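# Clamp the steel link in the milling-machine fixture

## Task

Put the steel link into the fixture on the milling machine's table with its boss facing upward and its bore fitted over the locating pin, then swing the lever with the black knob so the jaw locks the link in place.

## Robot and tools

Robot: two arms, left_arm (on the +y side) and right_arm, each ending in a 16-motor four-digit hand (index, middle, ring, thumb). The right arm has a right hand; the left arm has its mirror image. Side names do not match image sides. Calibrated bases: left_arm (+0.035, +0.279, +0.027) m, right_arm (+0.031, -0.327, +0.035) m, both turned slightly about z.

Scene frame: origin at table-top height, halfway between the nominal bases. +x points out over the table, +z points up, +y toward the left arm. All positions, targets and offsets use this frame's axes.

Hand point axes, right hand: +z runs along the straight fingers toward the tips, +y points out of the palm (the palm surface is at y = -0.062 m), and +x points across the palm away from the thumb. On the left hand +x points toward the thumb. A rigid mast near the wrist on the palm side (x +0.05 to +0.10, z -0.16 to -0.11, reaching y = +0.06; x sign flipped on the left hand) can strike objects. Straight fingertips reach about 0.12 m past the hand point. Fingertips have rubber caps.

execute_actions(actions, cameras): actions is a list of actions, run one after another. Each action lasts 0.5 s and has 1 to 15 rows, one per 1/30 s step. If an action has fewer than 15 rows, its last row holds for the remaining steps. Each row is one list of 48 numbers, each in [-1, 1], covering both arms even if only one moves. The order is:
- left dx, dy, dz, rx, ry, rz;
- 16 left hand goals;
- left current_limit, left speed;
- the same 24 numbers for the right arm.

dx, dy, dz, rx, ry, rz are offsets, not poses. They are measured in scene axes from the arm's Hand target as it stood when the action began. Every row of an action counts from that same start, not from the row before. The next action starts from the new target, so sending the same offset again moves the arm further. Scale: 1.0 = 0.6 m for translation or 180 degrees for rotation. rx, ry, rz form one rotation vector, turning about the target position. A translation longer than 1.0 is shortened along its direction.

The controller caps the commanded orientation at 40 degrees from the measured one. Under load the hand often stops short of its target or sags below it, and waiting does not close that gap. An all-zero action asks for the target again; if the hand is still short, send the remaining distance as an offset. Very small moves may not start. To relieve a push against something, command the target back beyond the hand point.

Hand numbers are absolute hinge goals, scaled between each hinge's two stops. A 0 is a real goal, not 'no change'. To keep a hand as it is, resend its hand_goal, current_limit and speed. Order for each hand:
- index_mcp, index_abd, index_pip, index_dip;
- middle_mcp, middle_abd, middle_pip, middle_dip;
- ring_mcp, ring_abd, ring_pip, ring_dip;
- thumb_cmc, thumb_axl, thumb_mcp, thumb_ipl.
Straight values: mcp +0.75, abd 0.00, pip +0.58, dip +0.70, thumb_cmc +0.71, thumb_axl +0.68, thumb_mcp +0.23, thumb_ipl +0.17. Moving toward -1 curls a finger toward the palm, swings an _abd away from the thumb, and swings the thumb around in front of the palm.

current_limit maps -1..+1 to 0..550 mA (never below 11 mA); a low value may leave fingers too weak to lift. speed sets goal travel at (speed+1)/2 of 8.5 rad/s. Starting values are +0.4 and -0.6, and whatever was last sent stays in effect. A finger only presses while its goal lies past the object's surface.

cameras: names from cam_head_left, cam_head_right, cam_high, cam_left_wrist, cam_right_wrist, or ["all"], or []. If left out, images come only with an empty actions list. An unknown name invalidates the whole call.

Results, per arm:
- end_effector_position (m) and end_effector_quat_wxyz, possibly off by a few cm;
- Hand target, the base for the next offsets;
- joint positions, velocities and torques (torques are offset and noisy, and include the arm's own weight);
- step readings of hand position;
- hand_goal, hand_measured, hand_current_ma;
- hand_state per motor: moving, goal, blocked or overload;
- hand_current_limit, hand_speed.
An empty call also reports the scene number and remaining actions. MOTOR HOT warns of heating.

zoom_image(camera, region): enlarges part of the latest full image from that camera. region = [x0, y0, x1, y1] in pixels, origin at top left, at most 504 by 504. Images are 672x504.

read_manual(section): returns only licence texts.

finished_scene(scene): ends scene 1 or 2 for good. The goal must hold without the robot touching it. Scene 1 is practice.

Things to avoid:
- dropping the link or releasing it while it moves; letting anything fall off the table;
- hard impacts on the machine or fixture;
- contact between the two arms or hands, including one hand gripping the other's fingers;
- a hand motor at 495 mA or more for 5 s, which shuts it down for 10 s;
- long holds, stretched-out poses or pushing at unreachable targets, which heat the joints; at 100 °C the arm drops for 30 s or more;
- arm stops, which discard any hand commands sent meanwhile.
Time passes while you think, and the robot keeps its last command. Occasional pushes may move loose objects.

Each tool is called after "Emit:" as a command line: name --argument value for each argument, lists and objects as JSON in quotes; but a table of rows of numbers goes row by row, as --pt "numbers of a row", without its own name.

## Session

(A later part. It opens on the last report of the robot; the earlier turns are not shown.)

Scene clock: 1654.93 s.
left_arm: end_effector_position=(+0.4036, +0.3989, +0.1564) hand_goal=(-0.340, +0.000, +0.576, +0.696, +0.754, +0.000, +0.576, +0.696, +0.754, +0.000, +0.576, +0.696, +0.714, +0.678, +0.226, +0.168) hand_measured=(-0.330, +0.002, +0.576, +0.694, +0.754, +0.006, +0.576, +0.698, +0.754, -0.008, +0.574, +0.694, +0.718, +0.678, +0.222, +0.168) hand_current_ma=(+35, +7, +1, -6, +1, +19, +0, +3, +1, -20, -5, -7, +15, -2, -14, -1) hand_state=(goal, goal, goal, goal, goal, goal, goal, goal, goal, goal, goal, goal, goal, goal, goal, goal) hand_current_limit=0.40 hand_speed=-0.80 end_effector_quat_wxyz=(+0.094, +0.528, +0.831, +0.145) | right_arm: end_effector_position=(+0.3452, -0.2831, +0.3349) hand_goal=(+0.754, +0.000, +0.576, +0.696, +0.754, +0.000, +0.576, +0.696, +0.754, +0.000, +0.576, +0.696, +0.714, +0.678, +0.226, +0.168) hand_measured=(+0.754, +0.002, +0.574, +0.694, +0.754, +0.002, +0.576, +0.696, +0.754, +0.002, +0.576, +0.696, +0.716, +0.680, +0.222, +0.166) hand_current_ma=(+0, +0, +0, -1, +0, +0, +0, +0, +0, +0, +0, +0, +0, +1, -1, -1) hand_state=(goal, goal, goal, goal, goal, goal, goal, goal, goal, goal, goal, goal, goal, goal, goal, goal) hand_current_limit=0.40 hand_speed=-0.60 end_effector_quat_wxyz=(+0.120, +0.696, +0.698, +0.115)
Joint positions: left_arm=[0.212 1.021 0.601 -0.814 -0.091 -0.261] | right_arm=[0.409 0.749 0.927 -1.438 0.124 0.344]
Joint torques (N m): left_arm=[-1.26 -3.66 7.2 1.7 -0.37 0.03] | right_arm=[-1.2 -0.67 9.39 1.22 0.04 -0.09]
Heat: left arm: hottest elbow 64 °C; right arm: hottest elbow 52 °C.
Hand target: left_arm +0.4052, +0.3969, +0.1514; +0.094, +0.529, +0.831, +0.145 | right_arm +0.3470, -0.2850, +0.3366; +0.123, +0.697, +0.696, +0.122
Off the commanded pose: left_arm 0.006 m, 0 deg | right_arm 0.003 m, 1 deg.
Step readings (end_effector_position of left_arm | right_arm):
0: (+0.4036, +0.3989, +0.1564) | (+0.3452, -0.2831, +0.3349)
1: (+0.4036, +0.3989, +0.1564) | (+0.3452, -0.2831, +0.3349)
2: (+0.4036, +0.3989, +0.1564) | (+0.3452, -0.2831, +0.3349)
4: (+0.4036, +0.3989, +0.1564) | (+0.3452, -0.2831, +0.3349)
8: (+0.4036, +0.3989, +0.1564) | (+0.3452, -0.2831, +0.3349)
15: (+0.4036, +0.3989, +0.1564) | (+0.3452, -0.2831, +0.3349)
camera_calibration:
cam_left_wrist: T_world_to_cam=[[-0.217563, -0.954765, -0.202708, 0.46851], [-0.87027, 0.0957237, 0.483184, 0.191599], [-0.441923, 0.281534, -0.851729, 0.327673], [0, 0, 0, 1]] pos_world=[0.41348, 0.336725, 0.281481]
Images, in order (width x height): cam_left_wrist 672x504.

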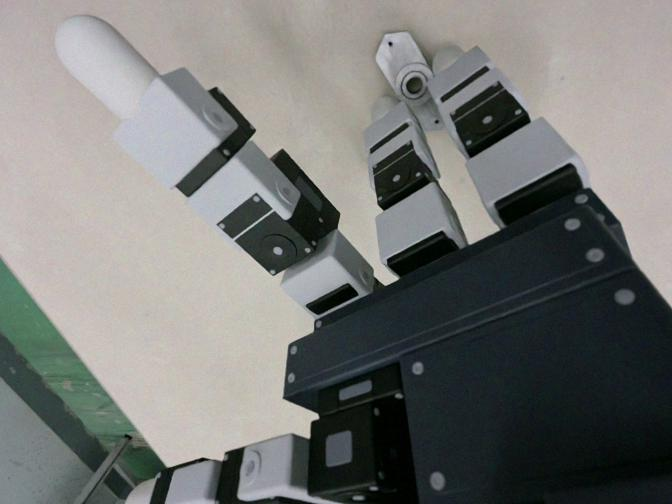

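Emit:
execute_actions --actions '[[[0,0,0,0,0,0,-0.34,0,0.576,0.696,0.754,-0.05,0.576,0.696,0.754,0.05,0.576,0.696,0.714,0.678,0.226,0.168,0.4,-0.85,0,0,0,0,0,0,0.754,0,0.576,0.696,0.754,0,0.576,0.696,0.754,0,0.576,0.696,0.714,0.678,0.226,0.168,0.4,-0.6]]]' --cameras '["cam_left_wrist"]'

Emit:
zoom_image --camera "cam_left_wrist" --region '[330, 10, 510, 150]'

Scene clock: 1660.60 s.
left_arm: end_effector_position=(+0.4036, +0.3989, +0.1564) hand_goal=(-0.340, +0.000, +0.576, +0.696, +0.754, -0.050, +0.576, +0.696, +0.754, +0.050, +0.576, +0.696, +0.714, +0.678, +0.226, +0.168) hand_measured=(-0.330, +0.002, +0.576, +0.694, +0.754, +0.004, +0.576, +0.698, +0.754, -0.002, +0.574, +0.694, +0.718, +0.678, +0.222, +0.168) hand_current_ma=(+35, +7, +1, -6, +1, +185, +0, +3, +1, -182, -5, -7, +15, -2, -14, -1) hand_state=(goal, goal, goal, goal, goal, blocked, goal, goal, goal, blocked, goal, goal, goal, goal, goal, goal) hand_current_limit=0.40 hand_speed=-0.85 end_effector_quat_wxyz=(+0.094, +0.528, +0.831, +0.145) | right_arm: end_effector_position=(+0.3452, -0.2831, +0.3349) hand_goal=(+0.754, +0.000, +0.576, +0.696, +0.754, +0.000, +0.576, +0.696, +0.754, +0.000, +0.576, +0.696, +0.714, +0.678, +0.226, +0.168) hand_measured=(+0.754, +0.002, +0.574, +0.694, +0.754, +0.002, +0.576, +0.696, +0.754, +0.002, +0.576, +0.696, +0.716, +0.680, +0.222, +0.166) hand_current_ma=(+0, +0, +0, -1, +0, +0, +0, +0, +0, +0, +0, +0, +0, +1, -1, -1) hand_state=(goal, goal, goal, goal, goal, goal, goal, goal, goal, goal, goal, goal, goal, goal, goal, goal) hand_current_limit=0.40 hand_speed=-0.60 end_effector_quat_wxyz=(+0.120, +0.696, +0.698, +0.115)
Joint positions: left_arm=[0.212 1.021 0.601 -0.814 -0.091 -0.261] | right_arm=[0.409 0.749 0.927 -1.438 0.124 0.344]
Joint torques (N m): left_arm=[-1.26 -3.72 7.21 1.72 -0.37 0.04] | right_arm=[-1.26 -0.56 9.42 1.24 0.04 -0.1]
Heat: left arm: hottest elbow 63 °C; right arm: hottest elbow 52 °C.
Hand target: left_arm +0.4052, +0.3969, +0.1514; +0.094, +0.529, +0.831, +0.145 | right_arm +0.3470, -0.2850, +0.3366; +0.123, +0.697, +0.696, +0.122
Off the commanded pose: left_arm 0.006 m, 0 deg | right_arm 0.003 m, 1 deg.
Step readings (end_effector_position of left_arm | right_arm):
0: (+0.4036, +0.3989, +0.1564) | (+0.3452, -0.2831, +0.3349)
1: (+0.4036, +0.3989, +0.1564) | (+0.3452, -0.2831, +0.3349)
2: (+0.4036, +0.3989, +0.1564) | (+0.3452, -0.2831, +0.3349)
4: (+0.4036, +0.3989, +0.1564) | (+0.3452, -0.2831, +0.3349)
8: (+0.4036, +0.3989, +0.1564) | (+0.3452, -0.2831, +0.3349)
15: (+0.4036, +0.3989, +0.1564) | (+0.3452, -0.2831, +0.3349)
camera_calibration:
cam_left_wrist: T_world_to_cam=[[-0.217563, -0.954765, -0.202708, 0.46851], [-0.87027, 0.0957237, 0.483184, 0.191599], [-0.441923, 0.281534, -0.851729, 0.327673], [0, 0, 0, 1]] pos_world=[0.41348, 0.336725, 0.281481]
Images, in order (width x height): cam_left_wrist 672x504.

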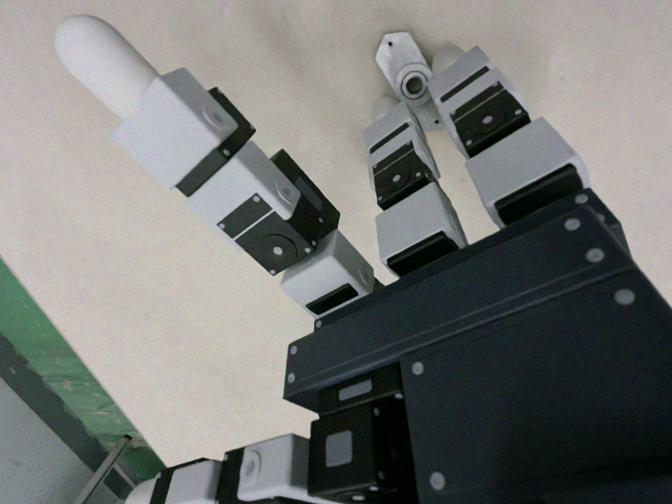

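Scaled by 2.800 from the camera's 672x504 image, which has a finer 960x720 frame.

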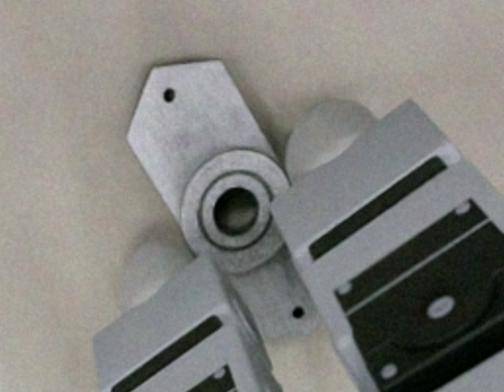

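Emit:
execute_actions --actions '[[[0,0,0,0,0,0,-0.34,0,0.576,0.696,0.754,-0.085,0.576,0.696,0.754,0.085,0.576,0.696,0.714,0.678,0.226,0.168,0.4,-0.85,0,0,0,0,0,0,0.754,0,0.576,0.696,0.754,0,0.576,0.696,0.754,0,0.576,0.696,0.714,0.678,0.226,0.168,0.4,-0.6]],[[0.01,0,0.1,0,0,0,-0.34,0,0.576,0.696,0.754,-0.085,0.576,0.696,0.754,0.085,0.576,0.696,0.714,0.678,0.226,0.168,0.4,-0.85,0,0,0,0,0,0,0.754,0,0.576,0.696,0.754,0,0.576,0.696,0.754,0,0.576,0.696,0.714,0.678,0.226,0.168,0.4,-0.6]]]' --cameras '["cam_left_wrist","cam_high"]'

Emit:
zoom_image --camera "cam_left_wrist" --region '[330, 10, 510, 150]'

Scene clock: 1672.37 s.
left_arm: end_effector_position=(+0.3937, +0.3973, +0.1793) hand_goal=(-0.340, +0.000, +0.576, +0.696, +0.754, -0.084, +0.576, +0.696, +0.754, +0.086, +0.576, +0.696, +0.714, +0.678, +0.226, +0.168) hand_measured=(-0.330, +0.002, +0.576, +0.694, +0.758, +0.002, +0.578, +0.696, +0.758, +0.002, +0.576, +0.696, +0.718, +0.678, +0.222, +0.168) hand_current_ma=(+35, +7, +1, -6, +16, +316, +3, +2, +13, -308, +2, -2, +15, -2, -14, -1) hand_state=(goal, goal, goal, goal, goal, blocked, goal, goal, goal, blocked, goal, goal, goal, goal, goal, goal) hand_current_limit=0.40 hand_speed=-0.85 end_effector_quat_wxyz=(+0.072, +0.532, +0.834, +0.126) | right_arm: end_effector_position=(+0.3452, -0.2831, +0.3349) hand_goal=(+0.754, +0.000, +0.576, +0.696, +0.754, +0.000, +0.576, +0.696, +0.754, +0.000, +0.576, +0.696, +0.714, +0.678, +0.226, +0.168) hand_measured=(+0.754, +0.002, +0.574, +0.694, +0.754, +0.002, +0.576, +0.696, +0.754, +0.002, +0.576, +0.696, +0.716, +0.680, +0.222, +0.166) hand_current_ma=(+0, +0, +0, -1, +0, +0, +0, +0, +0, +0, +0, +0, +0, +1, -1, -1) hand_state=(goal, goal, goal, goal, goal, goal, goal, goal, goal, goal, goal, goal, goal, goal, goal, goal) hand_current_limit=0.40 hand_speed=-0.60 end_effector_quat_wxyz=(+0.120, +0.696, +0.698, +0.115)
Joint positions: left_arm=[0.212 0.988 0.67 -0.975 -0.091 -0.261] | right_arm=[0.409 0.749 0.927 -1.438 0.124 0.344]
Joint torques (N m): left_arm=[-1.79 -5.3 12.31 0.58 -0.4 0.02] | right_arm=[-1.32 -0.62 9.4 1.2 0.04 -0.1]
Heat: left arm: hottest elbow 63 °C; right arm: hottest elbow 52 °C.
Hand target: left_arm +0.4113, +0.3970, +0.2115; +0.094, +0.529, +0.831, +0.146 | right_arm +0.3470, -0.2850, +0.3366; +0.123, +0.697, +0.696, +0.122
Off the commanded pose: left_arm 0.037 m, 3 deg | right_arm 0.003 m, 1 deg.
Step readings (end_effector_position of left_arm | right_arm):
0: (+0.4036, +0.3989, +0.1564) | (+0.3452, -0.2831, +0.3349)
1: (+0.4036, +0.3989, +0.1564) | (+0.3452, -0.2831, +0.3349)
2: (+0.4036, +0.3989, +0.1564) | (+0.3452, -0.2831, +0.3349)
4: (+0.4036, +0.3989, +0.1564) | (+0.3452, -0.2831, +0.3349)
8: (+0.4036, +0.3989, +0.1564) | (+0.3452, -0.2831, +0.3349)
15: (+0.4036, +0.3989, +0.1564) | (+0.3452, -0.2831, +0.3349)
16: (+0.4036, +0.3989, +0.1564) | (+0.3452, -0.2831, +0.3349)
17: (+0.4026, +0.3987, +0.1556) | (+0.3452, -0.2831, +0.3349)
19: (+0.3982, +0.3980, +0.1564) | (+0.3452, -0.2831, +0.3349)
23: (+0.3907, +0.3968, +0.1630) | (+0.3452, -0.2831, +0.3349)
30: (+0.3946, +0.3974, +0.1793) | (+0.3452, -0.2831, +0.3349)
camera_calibration:
cam_left_wrist: T_world_to_cam=[[-0.228686, -0.956569, -0.180769, 0.470674], [-0.841001, 0.100598, 0.531598, 0.150009], [-0.490326, 0.273596, -0.827481, 0.361128], [0, 0, 0, 1]] pos_world=[0.410865, 0.336339, 0.304165]
Images, in order (width x height): cam_high 672x504, cam_left_wrist 672x504.

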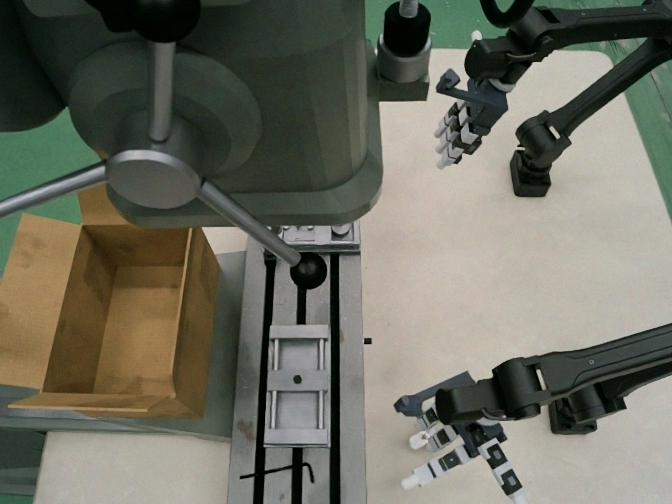

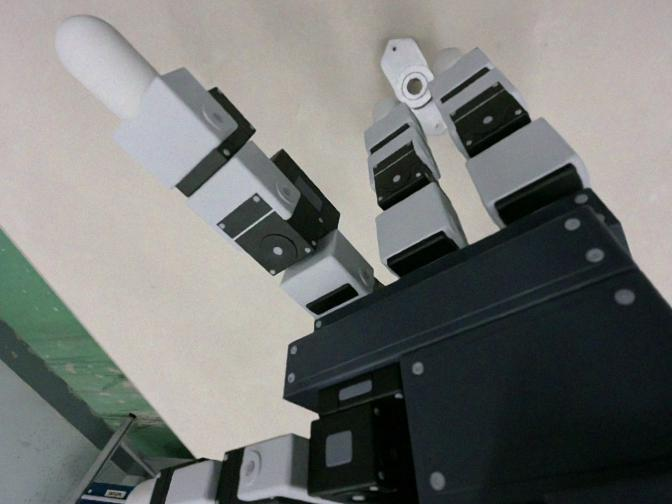

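Scaled by 2.800 from the camera's 672x504 image, which has a finer 960x720 frame.

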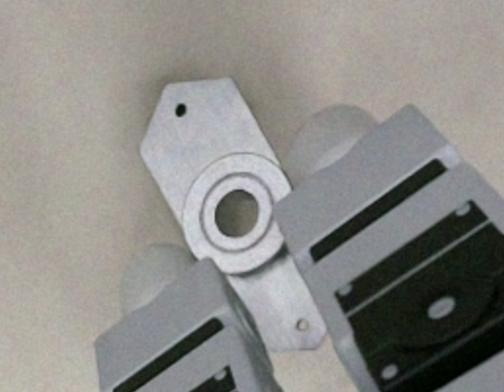

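Emit:
execute_actions --actions '[[[0,0,0.09,0,0,0,-0.34,0,0.576,0.696,0.754,-0.085,0.576,0.696,0.754,0.085,0.576,0.696,0.714,0.678,0.226,0.168,0.4,-0.85,0,0,0,0,0,0,0.754,0,0.576,0.696,0.754,0,0.576,0.696,0.754,0,0.576,0.696,0.714,0.678,0.226,0.168,0.4,-0.6]],[[0,0,0.09,0,0,0,-0.34,0,0.576,0.696,0.754,-0.085,0.576,0.696,0.754,0.085,0.576,0.696,0.714,0.678,0.226,0.168,0.4,-0.85,0,0,0,0,0,0,0.754,0,0.576,0.696,0.754,0,0.576,0.696,0.754,0,0.576,0.696,0.714,0.678,0.226,0.168,0.4,-0.6]],[[0,0,0,0,0,0,-0.34,0,0.576,0.696,0.754,-0.085,0.576,0.696,0.754,0.085,0.576,0.696,0.714,0.678,0.226,0.168,0.4,-0.85,0,0,0,0,0,0,0.754,0,0.576,0.696,0.754,0,0.576,0.696,0.754,0,0.576,0.696,0.714,0.678,0.226,0.168,0.4,-0.6]]]' --cameras '["cam_left_wrist","cam_high"]'

Emit:
zoom_image --camera "cam_left_wrist" --region '[330, 10, 510, 150]'

Scene clock: 1690.57 s.
left_arm: end_effector_position=(+0.4022, +0.3988, +0.2962) hand_goal=(-0.340, +0.000, +0.576, +0.696, +0.754, -0.084, +0.576, +0.696, +0.754, +0.086, +0.576, +0.696, +0.714, +0.678, +0.226, +0.168) hand_measured=(-0.330, +0.002, +0.576, +0.694, +0.758, -0.080, +0.578, +0.696, +0.758, +0.082, +0.578, +0.696, +0.718, +0.678, +0.222, +0.168) hand_current_ma=(+37, +7, +1, -6, +10, +10, +3, +2, +10, -9, +4, -1, +15, -2, -14, -1) hand_state=(goal, goal, goal, goal, goal, goal, goal, goal, goal, goal, goal, goal, goal, goal, goal, goal) hand_current_limit=0.40 hand_speed=-0.85 end_effector_quat_wxyz=(+0.081, +0.530, +0.833, +0.135) | right_arm: end_effector_position=(+0.3452, -0.2831, +0.3349) hand_goal=(+0.754, +0.000, +0.576, +0.696, +0.754, +0.000, +0.576, +0.696, +0.754, +0.000, +0.576, +0.696, +0.714, +0.678, +0.226, +0.168) hand_measured=(+0.754, +0.002, +0.574, +0.694, +0.754, +0.002, +0.576, +0.696, +0.754, +0.002, +0.576, +0.696, +0.716, +0.680, +0.222, +0.166) hand_current_ma=(+0, +0, +0, -1, +0, +0, +0, +0, +0, +0, +0, +0, +0, +1, -1, -1) hand_state=(goal, goal, goal, goal, goal, goal, goal, goal, goal, goal, goal, goal, goal, goal, goal, goal) hand_current_limit=0.40 hand_speed=-0.60 end_effector_quat_wxyz=(+0.120, +0.696, +0.698, +0.115)
Joint positions: left_arm=[0.212 0.943 0.945 -1.27 -0.091 -0.261] | right_arm=[0.409 0.749 0.927 -1.438 0.124 0.344]
Joint torques (N m): left_arm=[-1.73 -4.31 12.14 0.53 -0.4 0.01] | right_arm=[-1.2 -0.73 9.42 1.2 0.05 -0.09]
Heat: left arm: hottest elbow 65 °C; right arm: hottest elbow 52 °C.
Hand target: left_arm +0.4112, +0.3970, +0.3195; +0.094, +0.529, +0.831, +0.146 | right_arm +0.3470, -0.2850, +0.3366; +0.123, +0.697, +0.696, +0.122
Off the commanded pose: left_arm 0.025 m, 2 deg | right_arm 0.003 m, 1 deg.
Step readings (end_effector_position of left_arm | right_arm):
0: (+0.3937, +0.3973, +0.1793) | (+0.3452, -0.2831, +0.3349)
1: (+0.3936, +0.3973, +0.1793) | (+0.3452, -0.2831, +0.3349)
2: (+0.3930, +0.3972, +0.1809) | (+0.3452, -0.2831, +0.3349)
4: (+0.3903, +0.3967, +0.1864) | (+0.3452, -0.2831, +0.3349)
8: (+0.3939, +0.3973, +0.2151) | (+0.3452, -0.2831, +0.3349)
15: (+0.4008, +0.3985, +0.2414) | (+0.3452, -0.2831, +0.3349)
16: (+0.4006, +0.3985, +0.2417) | (+0.3452, -0.2831, +0.3349)
17: (+0.3993, +0.3983, +0.2430) | (+0.3452, -0.2831, +0.3349)
19: (+0.3961, +0.3978, +0.2487) | (+0.3452, -0.2831, +0.3349)
23: (+0.4009, +0.3985, +0.2780) | (+0.3452, -0.2831, +0.3349)
30: (+0.4037, +0.3990, +0.2972) | (+0.3452, -0.2831, +0.3349)
31: (+0.4032, +0.3989, +0.2968) | (+0.3452, -0.2831, +0.3349)
32: (+0.4027, +0.3988, +0.2965) | (+0.3452, -0.2831, +0.3349)
34: (+0.4024, +0.3988, +0.2963) | (+0.3452, -0.2831, +0.3349)
38: (+0.4022, +0.3988, +0.2962) | (+0.3452, -0.2831, +0.3349)
45: (+0.4022, +0.3988, +0.2962) | (+0.3452, -0.2831, +0.3349)
camera_calibration:
cam_left_wrist: T_world_to_cam=[[-0.223883, -0.955786, -0.190657, 0.495808], [-0.853968, 0.0981013, 0.510995, 0.107146], [-0.469698, 0.277218, -0.838173, 0.455031], [0, 0, 0, 1]] pos_world=[0.416228, 0.337232, 0.421173]
Images, in order (width x height): cam_high 672x504, cam_left_wrist 672x504.

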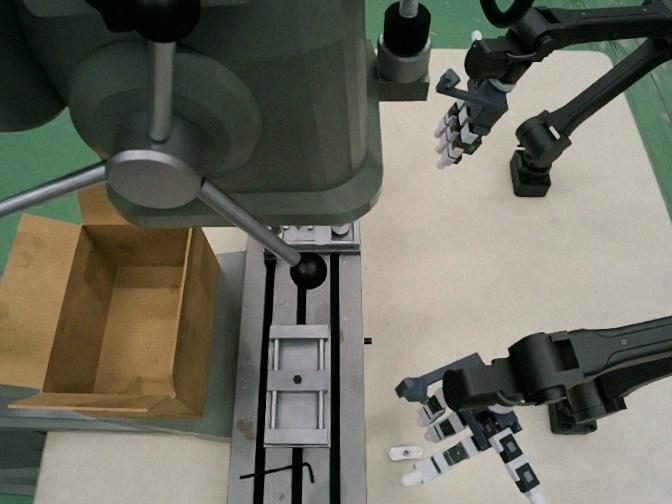

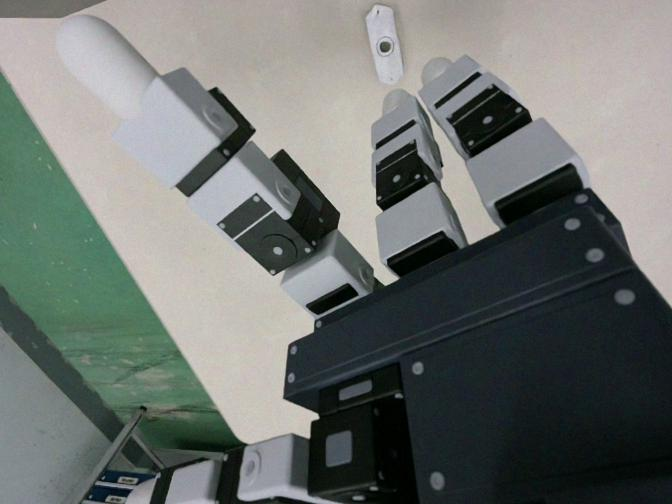

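Scaled by 2.800 from the camera's 672x504 image, which has a finer 960x720 frame.

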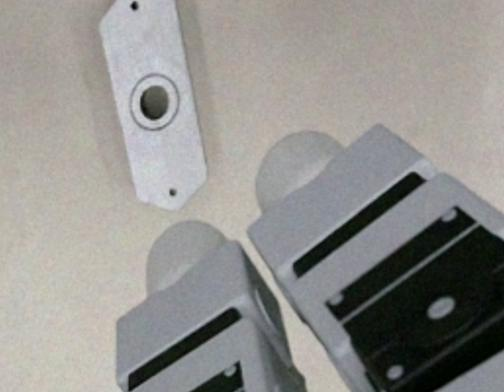

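Emit:
zoom_image --camera "cam_high" --region '[360, 420, 460, 495]'

Emit:
zoom_image --camera "cam_left_wrist" --region '[340, 0, 430, 100]'

Scaled by 5.040 from the camera's 672x504 image, which has a finer 960x720 frame.

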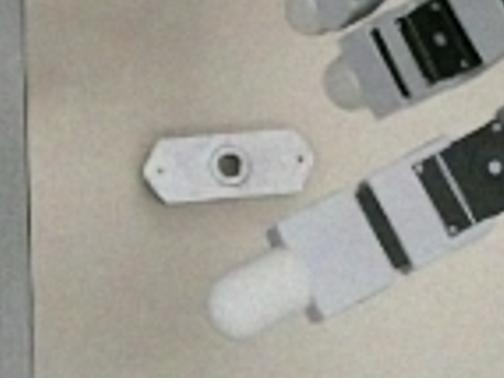

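Scaled by 5.040 from the camera's 672x504 image, which has a finer 960x720 frame.

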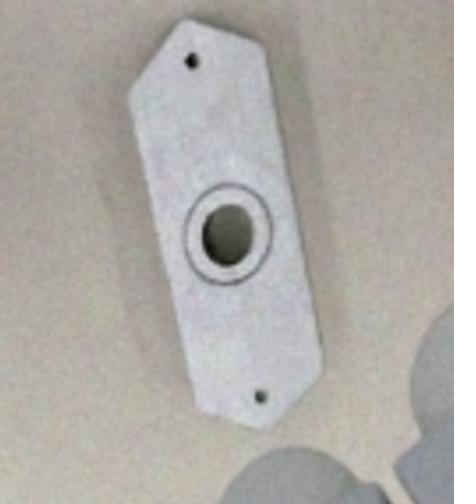

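Emit:
execute_actions --actions '[[[0.023,0.044,-0.083,0,0,-0.118,-0.34,0,0.576,0.696,0.754,0.083,0.576,0.696,0.754,-0.083,0.576,0.696,0.714,0.678,0.226,0.168,0.4,-0.6,0,0,0,0,0,0,0.754,0,0.576,0.696,0.754,0,0.576,0.696,0.754,0,0.576,0.696,0.714,0.678,0.226,0.168,0.4,-0.6]],[[0,0,-0.05,0,0,0,-0.34,0,0.576,0.696,0.754,0.083,0.576,0.696,0.754,-0.083,0.576,0.696,0.714,0.678,0.226,0.168,0.4,-0.6,0,0,0,0,0,0,0.754,0,0.576,0.696,0.754,0,0.576,0.696,0.754,0,0.576,0.696,0.714,0.678,0.226,0.168,0.4,-0.6]]]' --cameras '["cam_left_wrist","cam_high"]'

Emit:
zoom_image --camera "cam_left_wrist" --region '[330, 10, 510, 150]'

Scene clock: 1793.43 s.
left_arm: end_effector_position=(+0.4242, +0.4188, +0.2449) hand_goal=(-0.340, +0.000, +0.576, +0.696, +0.754, +0.084, +0.576, +0.696, +0.754, -0.082, +0.576, +0.696, +0.714, +0.678, +0.226, +0.168) hand_measured=(-0.330, +0.002, +0.576, +0.694, +0.758, +0.082, +0.578, +0.696, +0.756, -0.078, +0.578, +0.696, +0.718, +0.678, +0.222, +0.168) hand_current_ma=(+37, +4, +1, -6, +10, -7, +3, +2, +9, +8, +4, -1, +15, -2, -14, -1) hand_state=(goal, goal, goal, goal, goal, goal, goal, goal, goal, goal, goal, goal, goal, goal, goal, goal) hand_current_limit=0.40 hand_speed=-0.60 end_effector_quat_wxyz=(+0.118, +0.674, +0.718, +0.125) | right_arm: end_effector_position=(+0.3452, -0.2831, +0.3349) hand_goal=(+0.754, +0.000, +0.576, +0.696, +0.754, +0.000, +0.576, +0.696, +0.754, +0.000, +0.576, +0.696, +0.714, +0.678, +0.226, +0.168) hand_measured=(+0.754, +0.002, +0.574, +0.694, +0.754, +0.002, +0.576, +0.696, +0.754, +0.002, +0.576, +0.696, +0.716, +0.680, +0.222, +0.166) hand_current_ma=(+0, +0, +0, -1, +0, +0, +0, +0, +0, +0, +0, +0, +0, +1, -1, -1) hand_state=(goal, goal, goal, goal, goal, goal, goal, goal, goal, goal, goal, goal, goal, goal, goal, goal) hand_current_limit=0.40 hand_speed=-0.60 end_effector_quat_wxyz=(+0.120, +0.696, +0.698, +0.115)
Joint positions: left_arm=[0.459 0.998 0.831 -1.076 0.116 0.327] | right_arm=[0.409 0.749 0.927 -1.438 0.124 0.344]
Joint torques (N m): left_arm=[0.38 -4.25 7.77 1.78 0.32 0.17] | right_arm=[-1.2 -0.62 9.43 1.22 0.03 -0.1]
Heat: left arm: hottest elbow 73 °C; right arm: hottest elbow 52 °C.
Hand target: left_arm +0.4251, +0.4233, +0.2398; +0.119, +0.673, +0.719, +0.126 | right_arm +0.3470, -0.2850, +0.3366; +0.123, +0.697, +0.696, +0.122
Off the commanded pose: left_arm 0.007 m, 0 deg | right_arm 0.003 m, 1 deg.
Step readings (end_effector_position of left_arm | right_arm):
0: (+0.4022, +0.3988, +0.2962) | (+0.3452, -0.2831, +0.3349)
1: (+0.4024, +0.3985, +0.2961) | (+0.3452, -0.2831, +0.3349)
2: (+0.4040, +0.3976, +0.2961) | (+0.3452, -0.2831, +0.3349)
4: (+0.4102, +0.3988, +0.2957) | (+0.3452, -0.2831, +0.3349)
8: (+0.4123, +0.4215, +0.2878) | (+0.3452, -0.2831, +0.3349)
15: (+0.4181, +0.4239, +0.2743) | (+0.3452, -0.2831, +0.3349)
16: (+0.4192, +0.4233, +0.2742) | (+0.3452, -0.2831, +0.3349)
17: (+0.4204, +0.4221, +0.2727) | (+0.3452, -0.2831, +0.3349)
19: (+0.4225, +0.4215, +0.2690) | (+0.3452, -0.2831, +0.3349)
23: (+0.4213, +0.4195, +0.2517) | (+0.3452, -0.2831, +0.3349)
30: (+0.4235, +0.4191, +0.2445) | (+0.3452, -0.2831, +0.3349)
camera_calibration:
cam_left_wrist: T_world_to_cam=[[-0.552449, -0.808402, -0.203191, 0.590824], [-0.774157, 0.407243, 0.484596, -0.00671766], [-0.309, 0.425016, -0.850811, 0.28993], [0, 0, 0, 1]] pos_world=[0.410788, 0.357134, 0.369981]
Images, in order (width x height): cam_high 672x504, cam_left_wrist 672x504.

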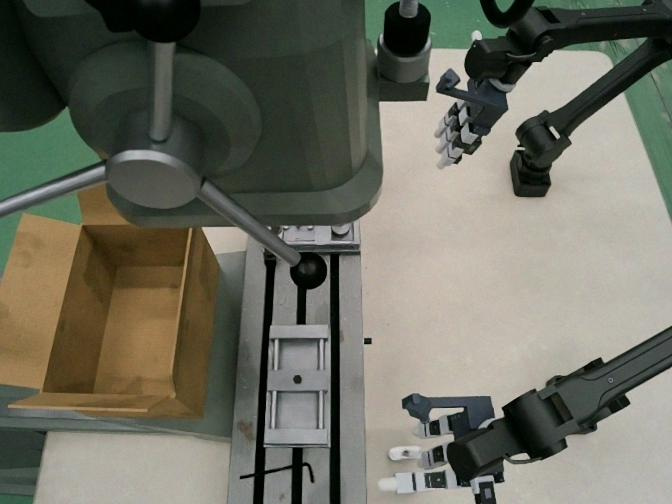

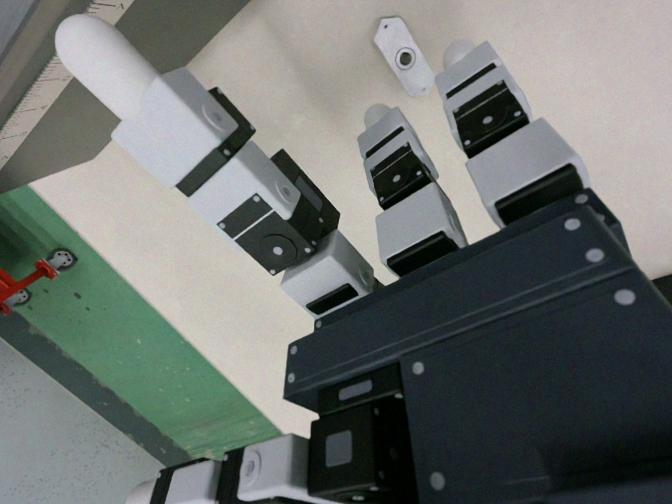

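Scaled by 2.800 from the camera's 672x504 image, which has a finer 960x720 frame.

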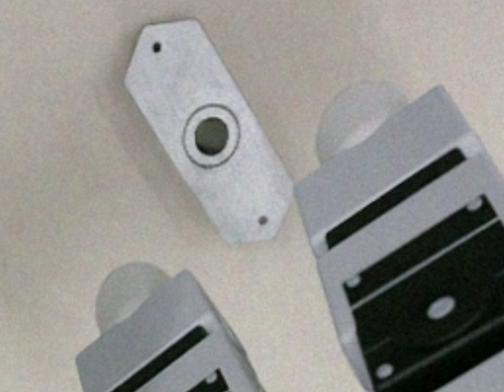

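Emit:
execute_actions --actions '[[[0,0,-0.08,0,0,0,-0.34,0,0.576,0.696,0.754,0.083,0.576,0.696,0.754,-0.083,0.576,0.696,0.714,0.678,0.226,0.168,0.4,-0.6,0,0,0,0,0,0,0.754,0,0.576,0.696,0.754,0,0.576,0.696,0.754,0,0.576,0.696,0.714,0.678,0.226,0.168,0.4,-0.6]],[[0,0,-0.065,0,0,0,-0.34,0,0.576,0.696,0.754,0.083,0.576,0.696,0.754,-0.083,0.576,0.696,0.714,0.678,0.226,0.168,0.4,-0.6,0,0,0,0,0,0,0.754,0,0.576,0.696,0.754,0,0.576,0.696,0.754,0,0.576,0.696,0.714,0.678,0.226,0.168,0.4,-0.6]]]' --cameras '["cam_left_wrist"]'

Emit:
zoom_image --camera "cam_left_wrist" --region '[330, 10, 510, 150]'

Scene clock: 1810.13 s.
left_arm: end_effector_position=(+0.4247, +0.4191, +0.1567) hand_goal=(-0.340, +0.000, +0.576, +0.696, +0.754, +0.084, +0.576, +0.696, +0.754, -0.082, +0.576, +0.696, +0.714, +0.678, +0.226, +0.168) hand_measured=(-0.330, +0.002, +0.576, +0.694, +0.756, +0.082, +0.578, +0.696, +0.756, -0.078, +0.578, +0.696, +0.718, +0.678, +0.222, +0.168) hand_current_ma=(+37, +4, +1, -6, +9, -7, +3, +2, +8, +8, +4, -1, +15, -2, -14, -1) hand_state=(goal, goal, goal, goal, goal, goal, goal, goal, goal, goal, goal, goal, goal, goal, goal, goal) hand_current_limit=0.40 hand_speed=-0.60 end_effector_quat_wxyz=(+0.118, +0.674, +0.718, +0.125) | right_arm: end_effector_position=(+0.3452, -0.2831, +0.3349) hand_goal=(+0.754, +0.000, +0.576, +0.696, +0.754, +0.000, +0.576, +0.696, +0.754, +0.000, +0.576, +0.696, +0.714, +0.678, +0.226, +0.168) hand_measured=(+0.754, +0.002, +0.574, +0.694, +0.754, +0.002, +0.576, +0.696, +0.754, +0.002, +0.576, +0.696, +0.716, +0.680, +0.222, +0.166) hand_current_ma=(+0, +0, +0, -1, +0, +0, +0, +0, +0, +0, +0, +0, +0, +1, -1, -1) hand_state=(goal, goal, goal, goal, goal, goal, goal, goal, goal, goal, goal, goal, goal, goal, goal, goal) hand_current_limit=0.40 hand_speed=-0.60 end_effector_quat_wxyz=(+0.120, +0.696, +0.698, +0.115)
Joint positions: left_arm=[0.459 1.088 0.646 -0.803 0.116 0.328] | right_arm=[0.409 0.749 0.927 -1.438 0.124 0.344]
Joint torques (N m): left_arm=[0.26 -4.78 7.3 1.78 0.32 0.18] | right_arm=[-1.26 -0.67 9.4 1.2 0.04 -0.11]
Heat: left arm: hottest elbow 72 °C; right arm: hottest elbow 52 °C.
Hand target: left_arm +0.4250, +0.4234, +0.1528; +0.119, +0.673, +0.719, +0.126 | right_arm +0.3470, -0.2850, +0.3366; +0.123, +0.697, +0.696, +0.122
Off the commanded pose: left_arm 0.006 m, 0 deg | right_arm 0.003 m, 1 deg.
Step readings (end_effector_position of left_arm | right_arm):
0: (+0.4242, +0.4187, +0.2449) | (+0.3452, -0.2831, +0.3349)
1: (+0.4242, +0.4188, +0.2447) | (+0.3452, -0.2831, +0.3349)
2: (+0.4247, +0.4190, +0.2430) | (+0.3452, -0.2831, +0.3349)
4: (+0.4262, +0.4196, +0.2357) | (+0.3452, -0.2831, +0.3349)
8: (+0.4208, +0.4172, +0.2066) | (+0.3452, -0.2831, +0.3349)
15: (+0.4230, +0.4182, +0.1940) | (+0.3452, -0.2831, +0.3349)
16: (+0.4235, +0.4186, +0.1944) | (+0.3452, -0.2831, +0.3349)
17: (+0.4242, +0.4189, +0.1937) | (+0.3452, -0.2831, +0.3349)
19: (+0.4264, +0.4198, +0.1896) | (+0.3452, -0.2831, +0.3349)
23: (+0.4232, +0.4184, +0.1680) | (+0.3452, -0.2831, +0.3349)
30: (+0.4236, +0.4186, +0.1558) | (+0.3452, -0.2831, +0.3349)
camera_calibration:
cam_left_wrist: T_world_to_cam=[[-0.553334, -0.808111, -0.201935, 0.57344], [-0.773036, 0.407919, 0.485816, 0.0353992], [-0.31022, 0.424921, -0.850415, 0.215402], [0, 0, 0, 1]] pos_world=[0.411491, 0.357435, 0.281781]
Images, in order (width x height): cam_left_wrist 672x504.

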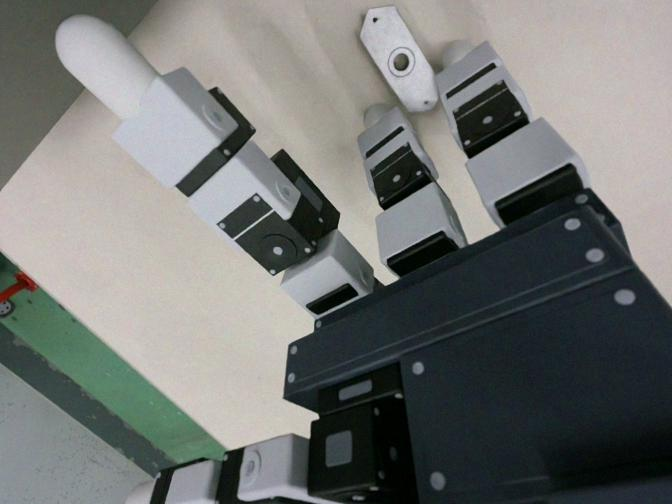

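Scaled by 2.800 from the camera's 672x504 image, which has a finer 960x720 frame.

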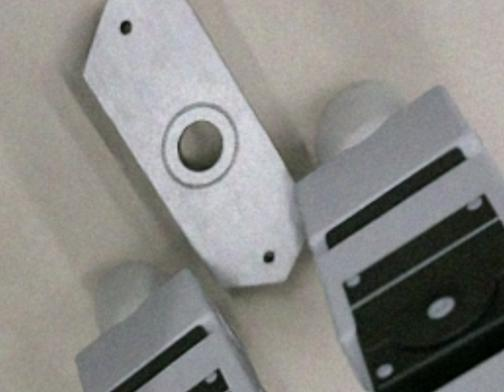

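Emit:
execute_actions --actions '[[[0,0,-0.009,0,0,0,-0.34,0,0.576,0.696,0.754,0.083,0.576,0.696,0.754,-0.083,0.576,0.696,0.714,0.678,0.226,0.168,0.4,-0.6,0,0,0,0,0,0,0.754,0,0.576,0.696,0.754,0,0.576,0.696,0.754,0,0.576,0.696,0.714,0.678,0.226,0.168,0.4,-0.6]],[[0,0,0,0,0,0,-0.34,0,0.576,0.696,0.754,0.0,0.576,0.696,0.754,-0.0,0.576,0.696,0.714,0.678,0.226,0.168,0.4,-0.8,0,0,0,0,0,0,0.754,0,0.576,0.696,0.754,0,0.576,0.696,0.754,0,0.576,0.696,0.714,0.678,0.226,0.168,0.4,-0.6]],[[0,0,0,0,0,0,-0.34,0,0.576,0.696,0.754,-0.07,0.576,0.696,0.754,0.07,0.576,0.696,0.714,0.678,0.226,0.168,0.4,-0.8,0,0,0,0,0,0,0.754,0,0.576,0.696,0.754,0,0.576,0.696,0.754,0,0.576,0.696,0.714,0.678,0.226,0.168,0.4,-0.6]]]' --cameras '["cam_left_wrist"]'

Emit:
zoom_image --camera "cam_left_wrist" --region '[330, 10, 510, 150]'

Scene clock: 1832.70 s.
left_arm: end_effector_position=(+0.4265, +0.4197, +0.1551) hand_goal=(-0.340, +0.000, +0.576, +0.696, +0.754, -0.070, +0.576, +0.696, +0.754, +0.070, +0.576, +0.696, +0.714, +0.678, +0.226, +0.168) hand_measured=(-0.330, +0.002, +0.576, +0.694, +0.756, +0.004, +0.578, +0.696, +0.756, +0.000, +0.578, +0.696, +0.718, +0.678, +0.222, +0.168) hand_current_ma=(+37, +4, +1, -6, +9, +265, +3, +2, +8, -250, +4, -1, +15, -2, -14, -1) hand_state=(goal, goal, goal, goal, goal, blocked, goal, goal, goal, blocked, goal, goal, goal, goal, goal, goal) hand_current_limit=0.40 hand_speed=-0.80 end_effector_quat_wxyz=(+0.120, +0.674, +0.717, +0.128) | right_arm: end_effector_position=(+0.3452, -0.2831, +0.3349) hand_goal=(+0.754, +0.000, +0.576, +0.696, +0.754, +0.000, +0.576, +0.696, +0.754, +0.000, +0.576, +0.696, +0.714, +0.678, +0.226, +0.168) hand_measured=(+0.754, +0.002, +0.574, +0.694, +0.754, +0.002, +0.576, +0.696, +0.754, +0.002, +0.576, +0.696, +0.716, +0.680, +0.222, +0.166) hand_current_ma=(+0, +0, +0, -1, +0, +0, +0, +0, +0, +0, +0, +0, +0, +1, -1, -1) hand_state=(goal, goal, goal, goal, goal, goal, goal, goal, goal, goal, goal, goal, goal, goal, goal, goal) hand_current_limit=0.40 hand_speed=-0.60 end_effector_quat_wxyz=(+0.120, +0.696, +0.698, +0.115)
Joint positions: left_arm=[0.459 1.093 0.641 -0.785 0.117 0.328] | right_arm=[0.409 0.749 0.927 -1.438 0.124 0.344]
Joint torques (N m): left_arm=[0.56 -4.6 6.87 1.76 0.29 0.19] | right_arm=[-1.03 -0.62 9.39 1.22 0.04 -0.09]
Heat: left arm: hottest elbow 70 °C; right arm: hottest elbow 52 °C.
Hand target: left_arm +0.4250, +0.4234, +0.1473; +0.119, +0.673, +0.719, +0.126 | right_arm +0.3470, -0.2850, +0.3366; +0.123, +0.697, +0.696, +0.122
Off the commanded pose: left_arm 0.009 m, 0 deg | right_arm 0.003 m, 1 deg.
Step readings (end_effector_position of left_arm | right_arm):
0: (+0.4247, +0.4191, +0.1567) | (+0.3452, -0.2831, +0.3349)
1: (+0.4247, +0.4191, +0.1567) | (+0.3452, -0.2831, +0.3349)
2: (+0.4250, +0.4192, +0.1569) | (+0.3452, -0.2831, +0.3349)
4: (+0.4260, +0.4196, +0.1575) | (+0.3452, -0.2831, +0.3349)
8: (+0.4276, +0.4203, +0.1580) | (+0.3452, -0.2831, +0.3349)
15: (+0.4269, +0.4200, +0.1559) | (+0.3452, -0.2831, +0.3349)
16: (+0.4266, +0.4199, +0.1554) | (+0.3452, -0.2831, +0.3349)
17: (+0.4265, +0.4198, +0.1552) | (+0.3452, -0.2831, +0.3349)
19: (+0.4265, +0.4197, +0.1551) | (+0.3452, -0.2831, +0.3349)
23: (+0.4265, +0.4197, +0.1551) | (+0.3452, -0.2831, +0.3349)
30: (+0.4265, +0.4197, +0.1551) | (+0.3452, -0.2831, +0.3349)
31: (+0.4265, +0.4197, +0.1551) | (+0.3452, -0.2831, +0.3349)
32: (+0.4265, +0.4197, +0.1551) | (+0.3452, -0.2831, +0.3349)
34: (+0.4265, +0.4197, +0.1551) | (+0.3452, -0.2831, +0.3349)
38: (+0.4265, +0.4197, +0.1551) | (+0.3452, -0.2831, +0.3349)
45: (+0.4265, +0.4197, +0.1551) | (+0.3452, -0.2831, +0.3349)
camera_calibration:
cam_left_wrist: T_world_to_cam=[[-0.551943, -0.807466, -0.208224, 0.57477], [-0.776652, 0.406868, 0.480906, 0.0400101], [-0.303596, 0.42715, -0.851688, 0.210692], [0, 0, 0, 1]] pos_world=[0.41228, 0.357831, 0.279884]
Images, in order (width x height): cam_left_wrist 672x504.

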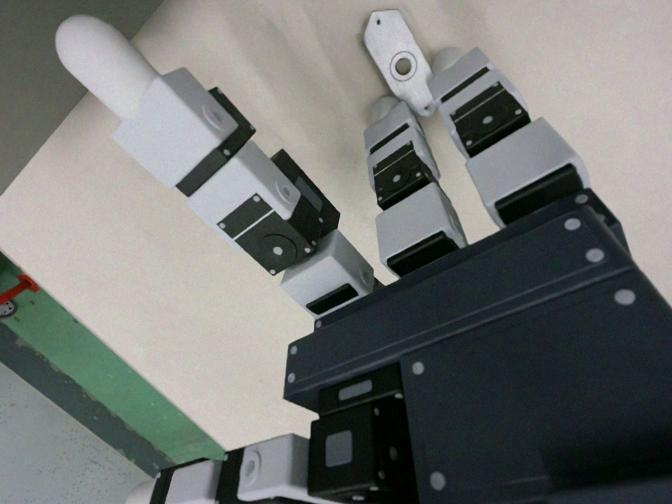

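Scaled by 2.800 from the camera's 672x504 image, which has a finer 960x720 frame.

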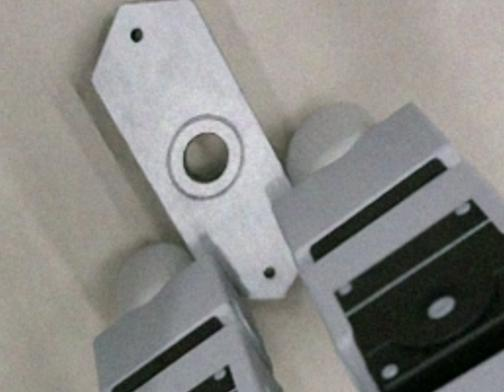

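Emit:
execute_actions --actions '[[[0.0,0,0.08,0,0,0,-0.34,0,0.576,0.696,0.754,-0.1,0.576,0.696,0.754,0.1,0.576,0.696,0.714,0.678,0.226,0.168,0.4,-0.8,0,0,0,0,0,0,0.754,0,0.576,0.696,0.754,0,0.576,0.696,0.754,0,0.576,0.696,0.714,0.678,0.226,0.168,0.4,-0.6]]]' --cameras '["cam_left_wrist"]'

Emit:
zoom_image --camera "cam_left_wrist" --region '[330, 10, 510, 150]'

Scene clock: 1840.10 s.
left_arm: end_effector_position=(+0.4103, +0.4127, +0.1638) hand_goal=(-0.340, +0.000, +0.576, +0.696, +0.754, -0.100, +0.576, +0.696, +0.754, +0.100, +0.576, +0.696, +0.714, +0.678, +0.226, +0.168) hand_measured=(-0.330, +0.002, +0.576, +0.694, +0.758, +0.002, +0.578, +0.696, +0.754, +0.002, +0.576, +0.696, +0.718, +0.678, +0.222, +0.168) hand_current_ma=(+37, +4, +1, -6, +13, +384, +3, +1, +2, -362, -1, -1, +15, -2, -14, -1) hand_state=(goal, goal, goal, goal, goal, blocked, goal, goal, goal, blocked, goal, goal, goal, goal, goal, goal) hand_current_limit=0.40 hand_speed=-0.80 end_effector_quat_wxyz=(+0.108, +0.676, +0.722, +0.100) | right_arm: end_effector_position=(+0.3452, -0.2831, +0.3349) hand_goal=(+0.754, +0.000, +0.576, +0.696, +0.754, +0.000, +0.576, +0.696, +0.754, +0.000, +0.576, +0.696, +0.714, +0.678, +0.226, +0.168) hand_measured=(+0.754, +0.002, +0.574, +0.694, +0.754, +0.002, +0.576, +0.696, +0.754, +0.002, +0.576, +0.696, +0.716, +0.680, +0.222, +0.166) hand_current_ma=(+0, +0, +0, -1, +0, +0, +0, +0, +0, +0, +0, +0, +0, +1, -1, -1) hand_state=(goal, goal, goal, goal, goal, goal, goal, goal, goal, goal, goal, goal, goal, goal, goal, goal) hand_current_limit=0.40 hand_speed=-0.60 end_effector_quat_wxyz=(+0.120, +0.696, +0.698, +0.115)
Joint positions: left_arm=[0.459 1.051 0.666 -0.914 0.117 0.328] | right_arm=[0.409 0.749 0.927 -1.438 0.124 0.344]
Joint torques (N m): left_arm=[0.44 -6.3 11.89 0.58 0.26 0.18] | right_arm=[-1.2 -0.85 9.39 1.21 0.03 -0.1]
Heat: left arm: hottest elbow 69 °C; right arm: hottest elbow 52 °C.
Hand target: left_arm +0.4251, +0.4234, +0.1954; +0.119, +0.673, +0.719, +0.126 | right_arm +0.3470, -0.2850, +0.3366; +0.123, +0.697, +0.696, +0.122
Off the commanded pose: left_arm 0.036 m, 3 deg | right_arm 0.003 m, 1 deg.
Step readings (end_effector_position of left_arm | right_arm):
0: (+0.4265, +0.4197, +0.1551) | (+0.3452, -0.2831, +0.3349)
1: (+0.4265, +0.4197, +0.1551) | (+0.3452, -0.2831, +0.3349)
2: (+0.4259, +0.4194, +0.1545) | (+0.3452, -0.2831, +0.3349)
4: (+0.4213, +0.4175, +0.1535) | (+0.3452, -0.2831, +0.3349)
8: (+0.4108, +0.4129, +0.1551) | (+0.3452, -0.2831, +0.3349)
15: (+0.4108, +0.4129, +0.1639) | (+0.3452, -0.2831, +0.3349)
camera_calibration:
cam_left_wrist: T_world_to_cam=[[-0.562295, -0.811897, -0.156994, 0.559632], [-0.748574, 0.419085, 0.513814, 0.00415218], [-0.35137, 0.406437, -0.843414, 0.242981], [0, 0, 0, 1]] pos_world=[0.403163, 0.353867, 0.290659]
Images, in order (width x height): cam_left_wrist 672x504.

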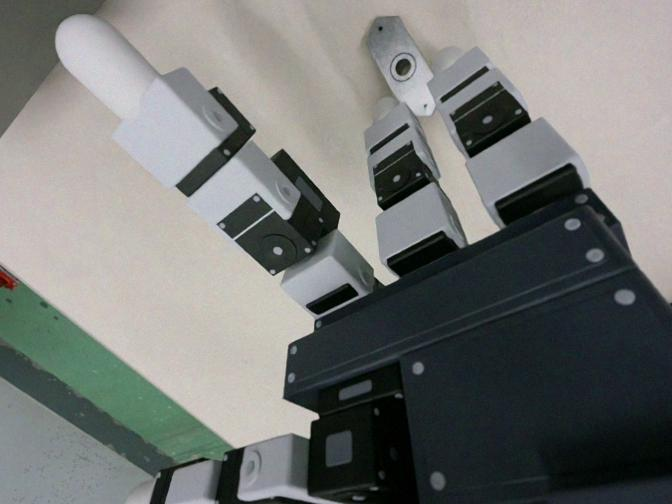

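Scaled by 2.800 from the camera's 672x504 image, which has a finer 960x720 frame.

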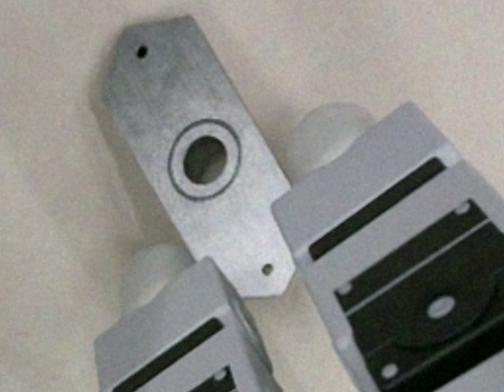

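Emit:
execute_actions --actions '[[[0.0,0,0.04,0,0,0,-0.34,0,0.576,0.696,0.754,-0.1,0.576,0.696,0.754,0.1,0.576,0.696,0.714,0.678,0.226,0.168,0.4,-0.8,0,0,0,0,0,0,0.754,0,0.576,0.696,0.754,0,0.576,0.696,0.754,0,0.576,0.696,0.714,0.678,0.226,0.168,0.4,-0.6]]]' --cameras '["cam_left_wrist","cam_high"]'

Emit:
zoom_image --camera "cam_left_wrist" --region '[330, 10, 510, 150]'

Scene clock: 1846.60 s.
left_arm: end_effector_position=(+0.4115, +0.4132, +0.1878) hand_goal=(-0.340, +0.000, +0.576, +0.696, +0.754, -0.100, +0.576, +0.696, +0.754, +0.100, +0.576, +0.696, +0.714, +0.678, +0.226, +0.168) hand_measured=(-0.330, +0.002, +0.576, +0.694, +0.758, +0.002, +0.578, +0.696, +0.754, +0.002, +0.576, +0.696, +0.718, +0.678, +0.222, +0.168) hand_current_ma=(+37, +4, +1, -6, +15, +384, +4, +1, +2, -362, -1, -1, +15, -2, -14, -1) hand_state=(goal, goal, goal, goal, goal, blocked, goal, goal, goal, blocked, goal, goal, goal, goal, goal, goal) hand_current_limit=0.40 hand_speed=-0.80 end_effector_quat_wxyz=(+0.108, +0.676, +0.722, +0.101) | right_arm: end_effector_position=(+0.3452, -0.2831, +0.3349) hand_goal=(+0.754, +0.000, +0.576, +0.696, +0.754, +0.000, +0.576, +0.696, +0.754, +0.000, +0.576, +0.696, +0.714, +0.678, +0.226, +0.168) hand_measured=(+0.754, +0.002, +0.574, +0.694, +0.754, +0.002, +0.576, +0.696, +0.754, +0.002, +0.576, +0.696, +0.716, +0.680, +0.222, +0.166) hand_current_ma=(+0, +0, +0, -1, +0, +0, +0, +0, +0, +0, +0, +0, +0, +1, -1, -1) hand_state=(goal, goal, goal, goal, goal, goal, goal, goal, goal, goal, goal, goal, goal, goal, goal, goal) hand_current_limit=0.40 hand_speed=-0.60 end_effector_quat_wxyz=(+0.120, +0.696, +0.698, +0.115)
Joint positions: left_arm=[0.459 1.027 0.717 -0.987 0.117 0.328] | right_arm=[0.409 0.749 0.927 -1.438 0.124 0.344]
Joint torques (N m): left_arm=[0.56 -5.71 12.21 0.53 0.26 0.17] | right_arm=[-1.2 -0.67 9.43 1.22 0.04 -0.1]
Heat: left arm: hottest elbow 70 °C; right arm: hottest elbow 52 °C.
Hand target: left_arm +0.4251, +0.4234, +0.2194; +0.119, +0.673, +0.719, +0.126 | right_arm +0.3470, -0.2850, +0.3366; +0.123, +0.697, +0.696, +0.122
Off the commanded pose: left_arm 0.036 m, 3 deg | right_arm 0.003 m, 1 deg.
Step readings (end_effector_position of left_arm | right_arm):
0: (+0.4103, +0.4127, +0.1638) | (+0.3452, -0.2831, +0.3349)
1: (+0.4101, +0.4126, +0.1637) | (+0.3452, -0.2831, +0.3349)
2: (+0.4098, +0.4125, +0.1642) | (+0.3452, -0.2831, +0.3349)
4: (+0.4083, +0.4118, +0.1665) | (+0.3452, -0.2831, +0.3349)
8: (+0.4096, +0.4124, +0.1789) | (+0.3452, -0.2831, +0.3349)
15: (+0.4119, +0.4134, +0.1881) | (+0.3452, -0.2831, +0.3349)
camera_calibration:
cam_left_wrist: T_world_to_cam=[[-0.56197, -0.811807, -0.158614, 0.564687], [-0.749521, 0.418665, 0.512775, -0.00666702], [-0.349869, 0.407049, -0.843744, 0.262727], [0, 0, 0, 1]] pos_world=[0.40426, 0.354266, 0.31466]
Images, in order (width x height): cam_high 672x504, cam_left_wrist 672x504.

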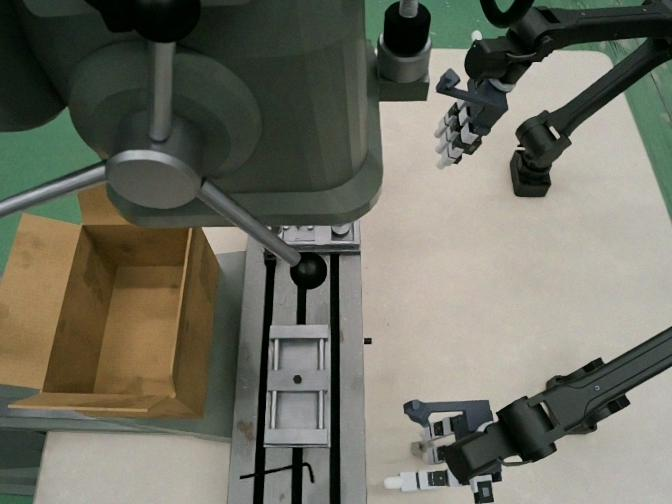

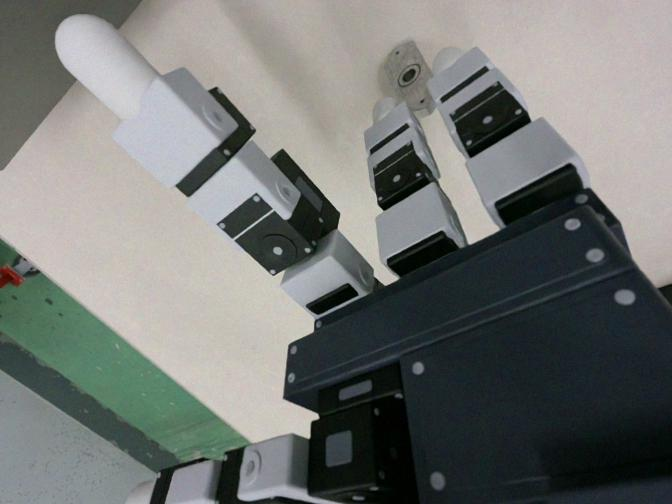

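Scaled by 2.800 from the camera's 672x504 image, which has a finer 960x720 frame.

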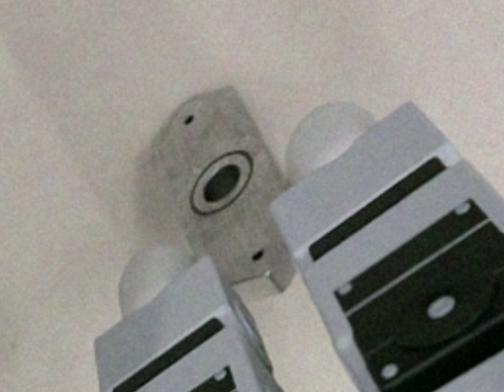

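Emit:
execute_actions --actions '[[[0.04,0,0.01,0,0,0,-0.34,0,0.576,0.696,0.754,-0.1,0.576,0.696,0.754,0.1,0.576,0.696,0.714,0.678,0.226,0.168,0.4,-0.8,0,0,0,0,0,0,0.754,0,0.576,0.696,0.754,0,0.576,0.696,0.754,0,0.576,0.696,0.714,0.678,0.226,0.168,0.4,-0.6]]]' --cameras '["cam_left_wrist","cam_high"]'

Emit:
zoom_image --camera "cam_left_wrist" --region '[330, 10, 510, 150]'

Scene clock: 1860.17 s.
left_arm: end_effector_position=(+0.4291, +0.4195, +0.1987) hand_goal=(-0.340, +0.000, +0.576, +0.696, +0.754, -0.100, +0.576, +0.696, +0.754, +0.100, +0.576, +0.696, +0.714, +0.678, +0.226, +0.168) hand_measured=(-0.330, +0.002, +0.576, +0.694, +0.760, +0.002, +0.578, +0.696, +0.756, +0.004, +0.576, +0.696, +0.718, +0.678, +0.222, +0.168) hand_current_ma=(+37, +4, +1, -6, +23, +384, +7, +1, +4, -359, -1, -1, +15, -2, -14, -1) hand_state=(goal, goal, goal, goal, goal, blocked, goal, goal, goal, blocked, goal, goal, goal, goal, goal, goal) hand_current_limit=0.40 hand_speed=-0.80 end_effector_quat_wxyz=(+0.109, +0.674, +0.723, +0.106) | right_arm: end_effector_position=(+0.3452, -0.2831, +0.3349) hand_goal=(+0.754, +0.000, +0.576, +0.696, +0.754, +0.000, +0.576, +0.696, +0.754, +0.000, +0.576, +0.696, +0.714, +0.678, +0.226, +0.168) hand_measured=(+0.754, +0.002, +0.574, +0.694, +0.754, +0.002, +0.576, +0.696, +0.754, +0.002, +0.576, +0.696, +0.716, +0.680, +0.222, +0.166) hand_current_ma=(+0, +0, +0, -1, +0, +0, +0, +0, +0, +0, +0, +0, +0, +1, -1, -1) hand_state=(goal, goal, goal, goal, goal, goal, goal, goal, goal, goal, goal, goal, goal, goal, goal, goal) hand_current_limit=0.40 hand_speed=-0.60 end_effector_quat_wxyz=(+0.120, +0.696, +0.698, +0.115)
Joint positions: left_arm=[0.452 1.069 0.77 -0.988 0.113 0.317] | right_arm=[0.409 0.749 0.927 -1.438 0.124 0.344]
Joint torques (N m): left_arm=[-1.73 -5.13 12.48 0.92 0.04 0.01] | right_arm=[-1.03 -0.67 9.42 1.22 0.03 -0.09]
Heat: left arm: hottest elbow 74 °C; right arm: hottest elbow 52 °C.
Hand target: left_arm +0.4491, +0.4234, +0.2254; +0.119, +0.673, +0.719, +0.126 | right_arm +0.3470, -0.2850, +0.3366; +0.123, +0.697, +0.696, +0.122
Off the commanded pose: left_arm 0.034 m, 3 deg | right_arm 0.003 m, 1 deg.
Step readings (end_effector_position of left_arm | right_arm):
0: (+0.4115, +0.4132, +0.1878) | (+0.3452, -0.2831, +0.3349)
1: (+0.4115, +0.4132, +0.1878) | (+0.3452, -0.2831, +0.3349)
2: (+0.4120, +0.4134, +0.1886) | (+0.3452, -0.2831, +0.3349)
4: (+0.4145, +0.4146, +0.1909) | (+0.3452, -0.2831, +0.3349)
8: (+0.4246, +0.4181, +0.1976) | (+0.3452, -0.2831, +0.3349)
15: (+0.4291, +0.4195, +0.1994) | (+0.3452, -0.2831, +0.3349)
camera_calibration:
cam_left_wrist: T_world_to_cam=[[-0.556879, -0.813805, -0.166157, 0.581576], [-0.755425, 0.413084, 0.50862, 0.00402481], [-0.345281, 0.408759, -0.844806, 0.272936], [0, 0, 0, 1]] pos_world=[0.421147, 0.360062, 0.325164]
Images, in order (width x height): cam_high 672x504, cam_left_wrist 672x504.

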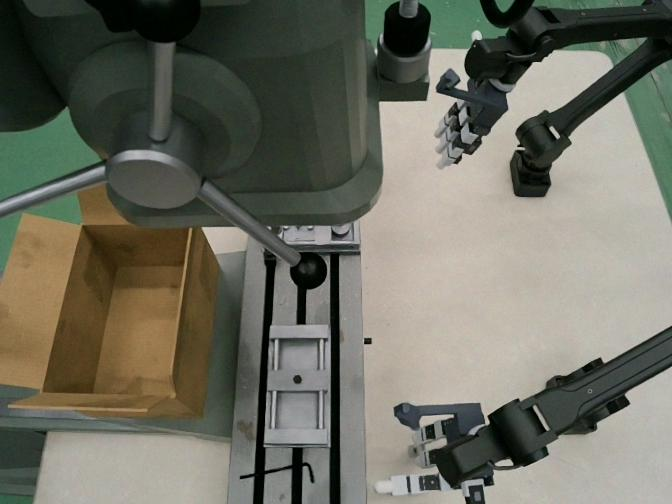

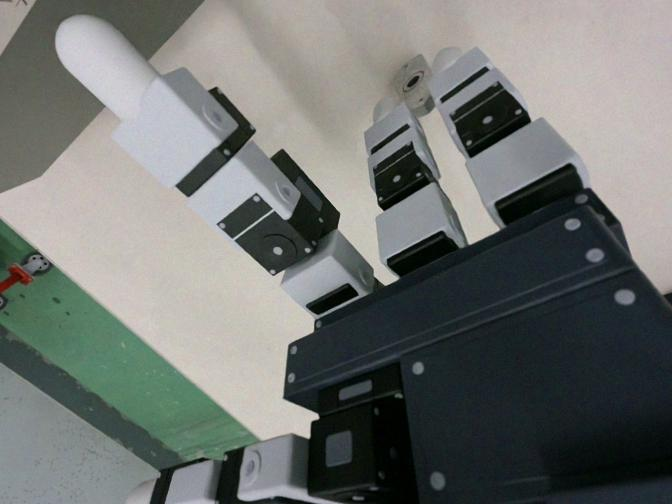

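Scaled by 2.800 from the camera's 672x504 image, which has a finer 960x720 frame.

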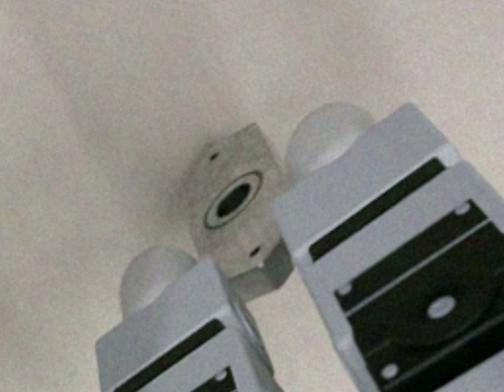

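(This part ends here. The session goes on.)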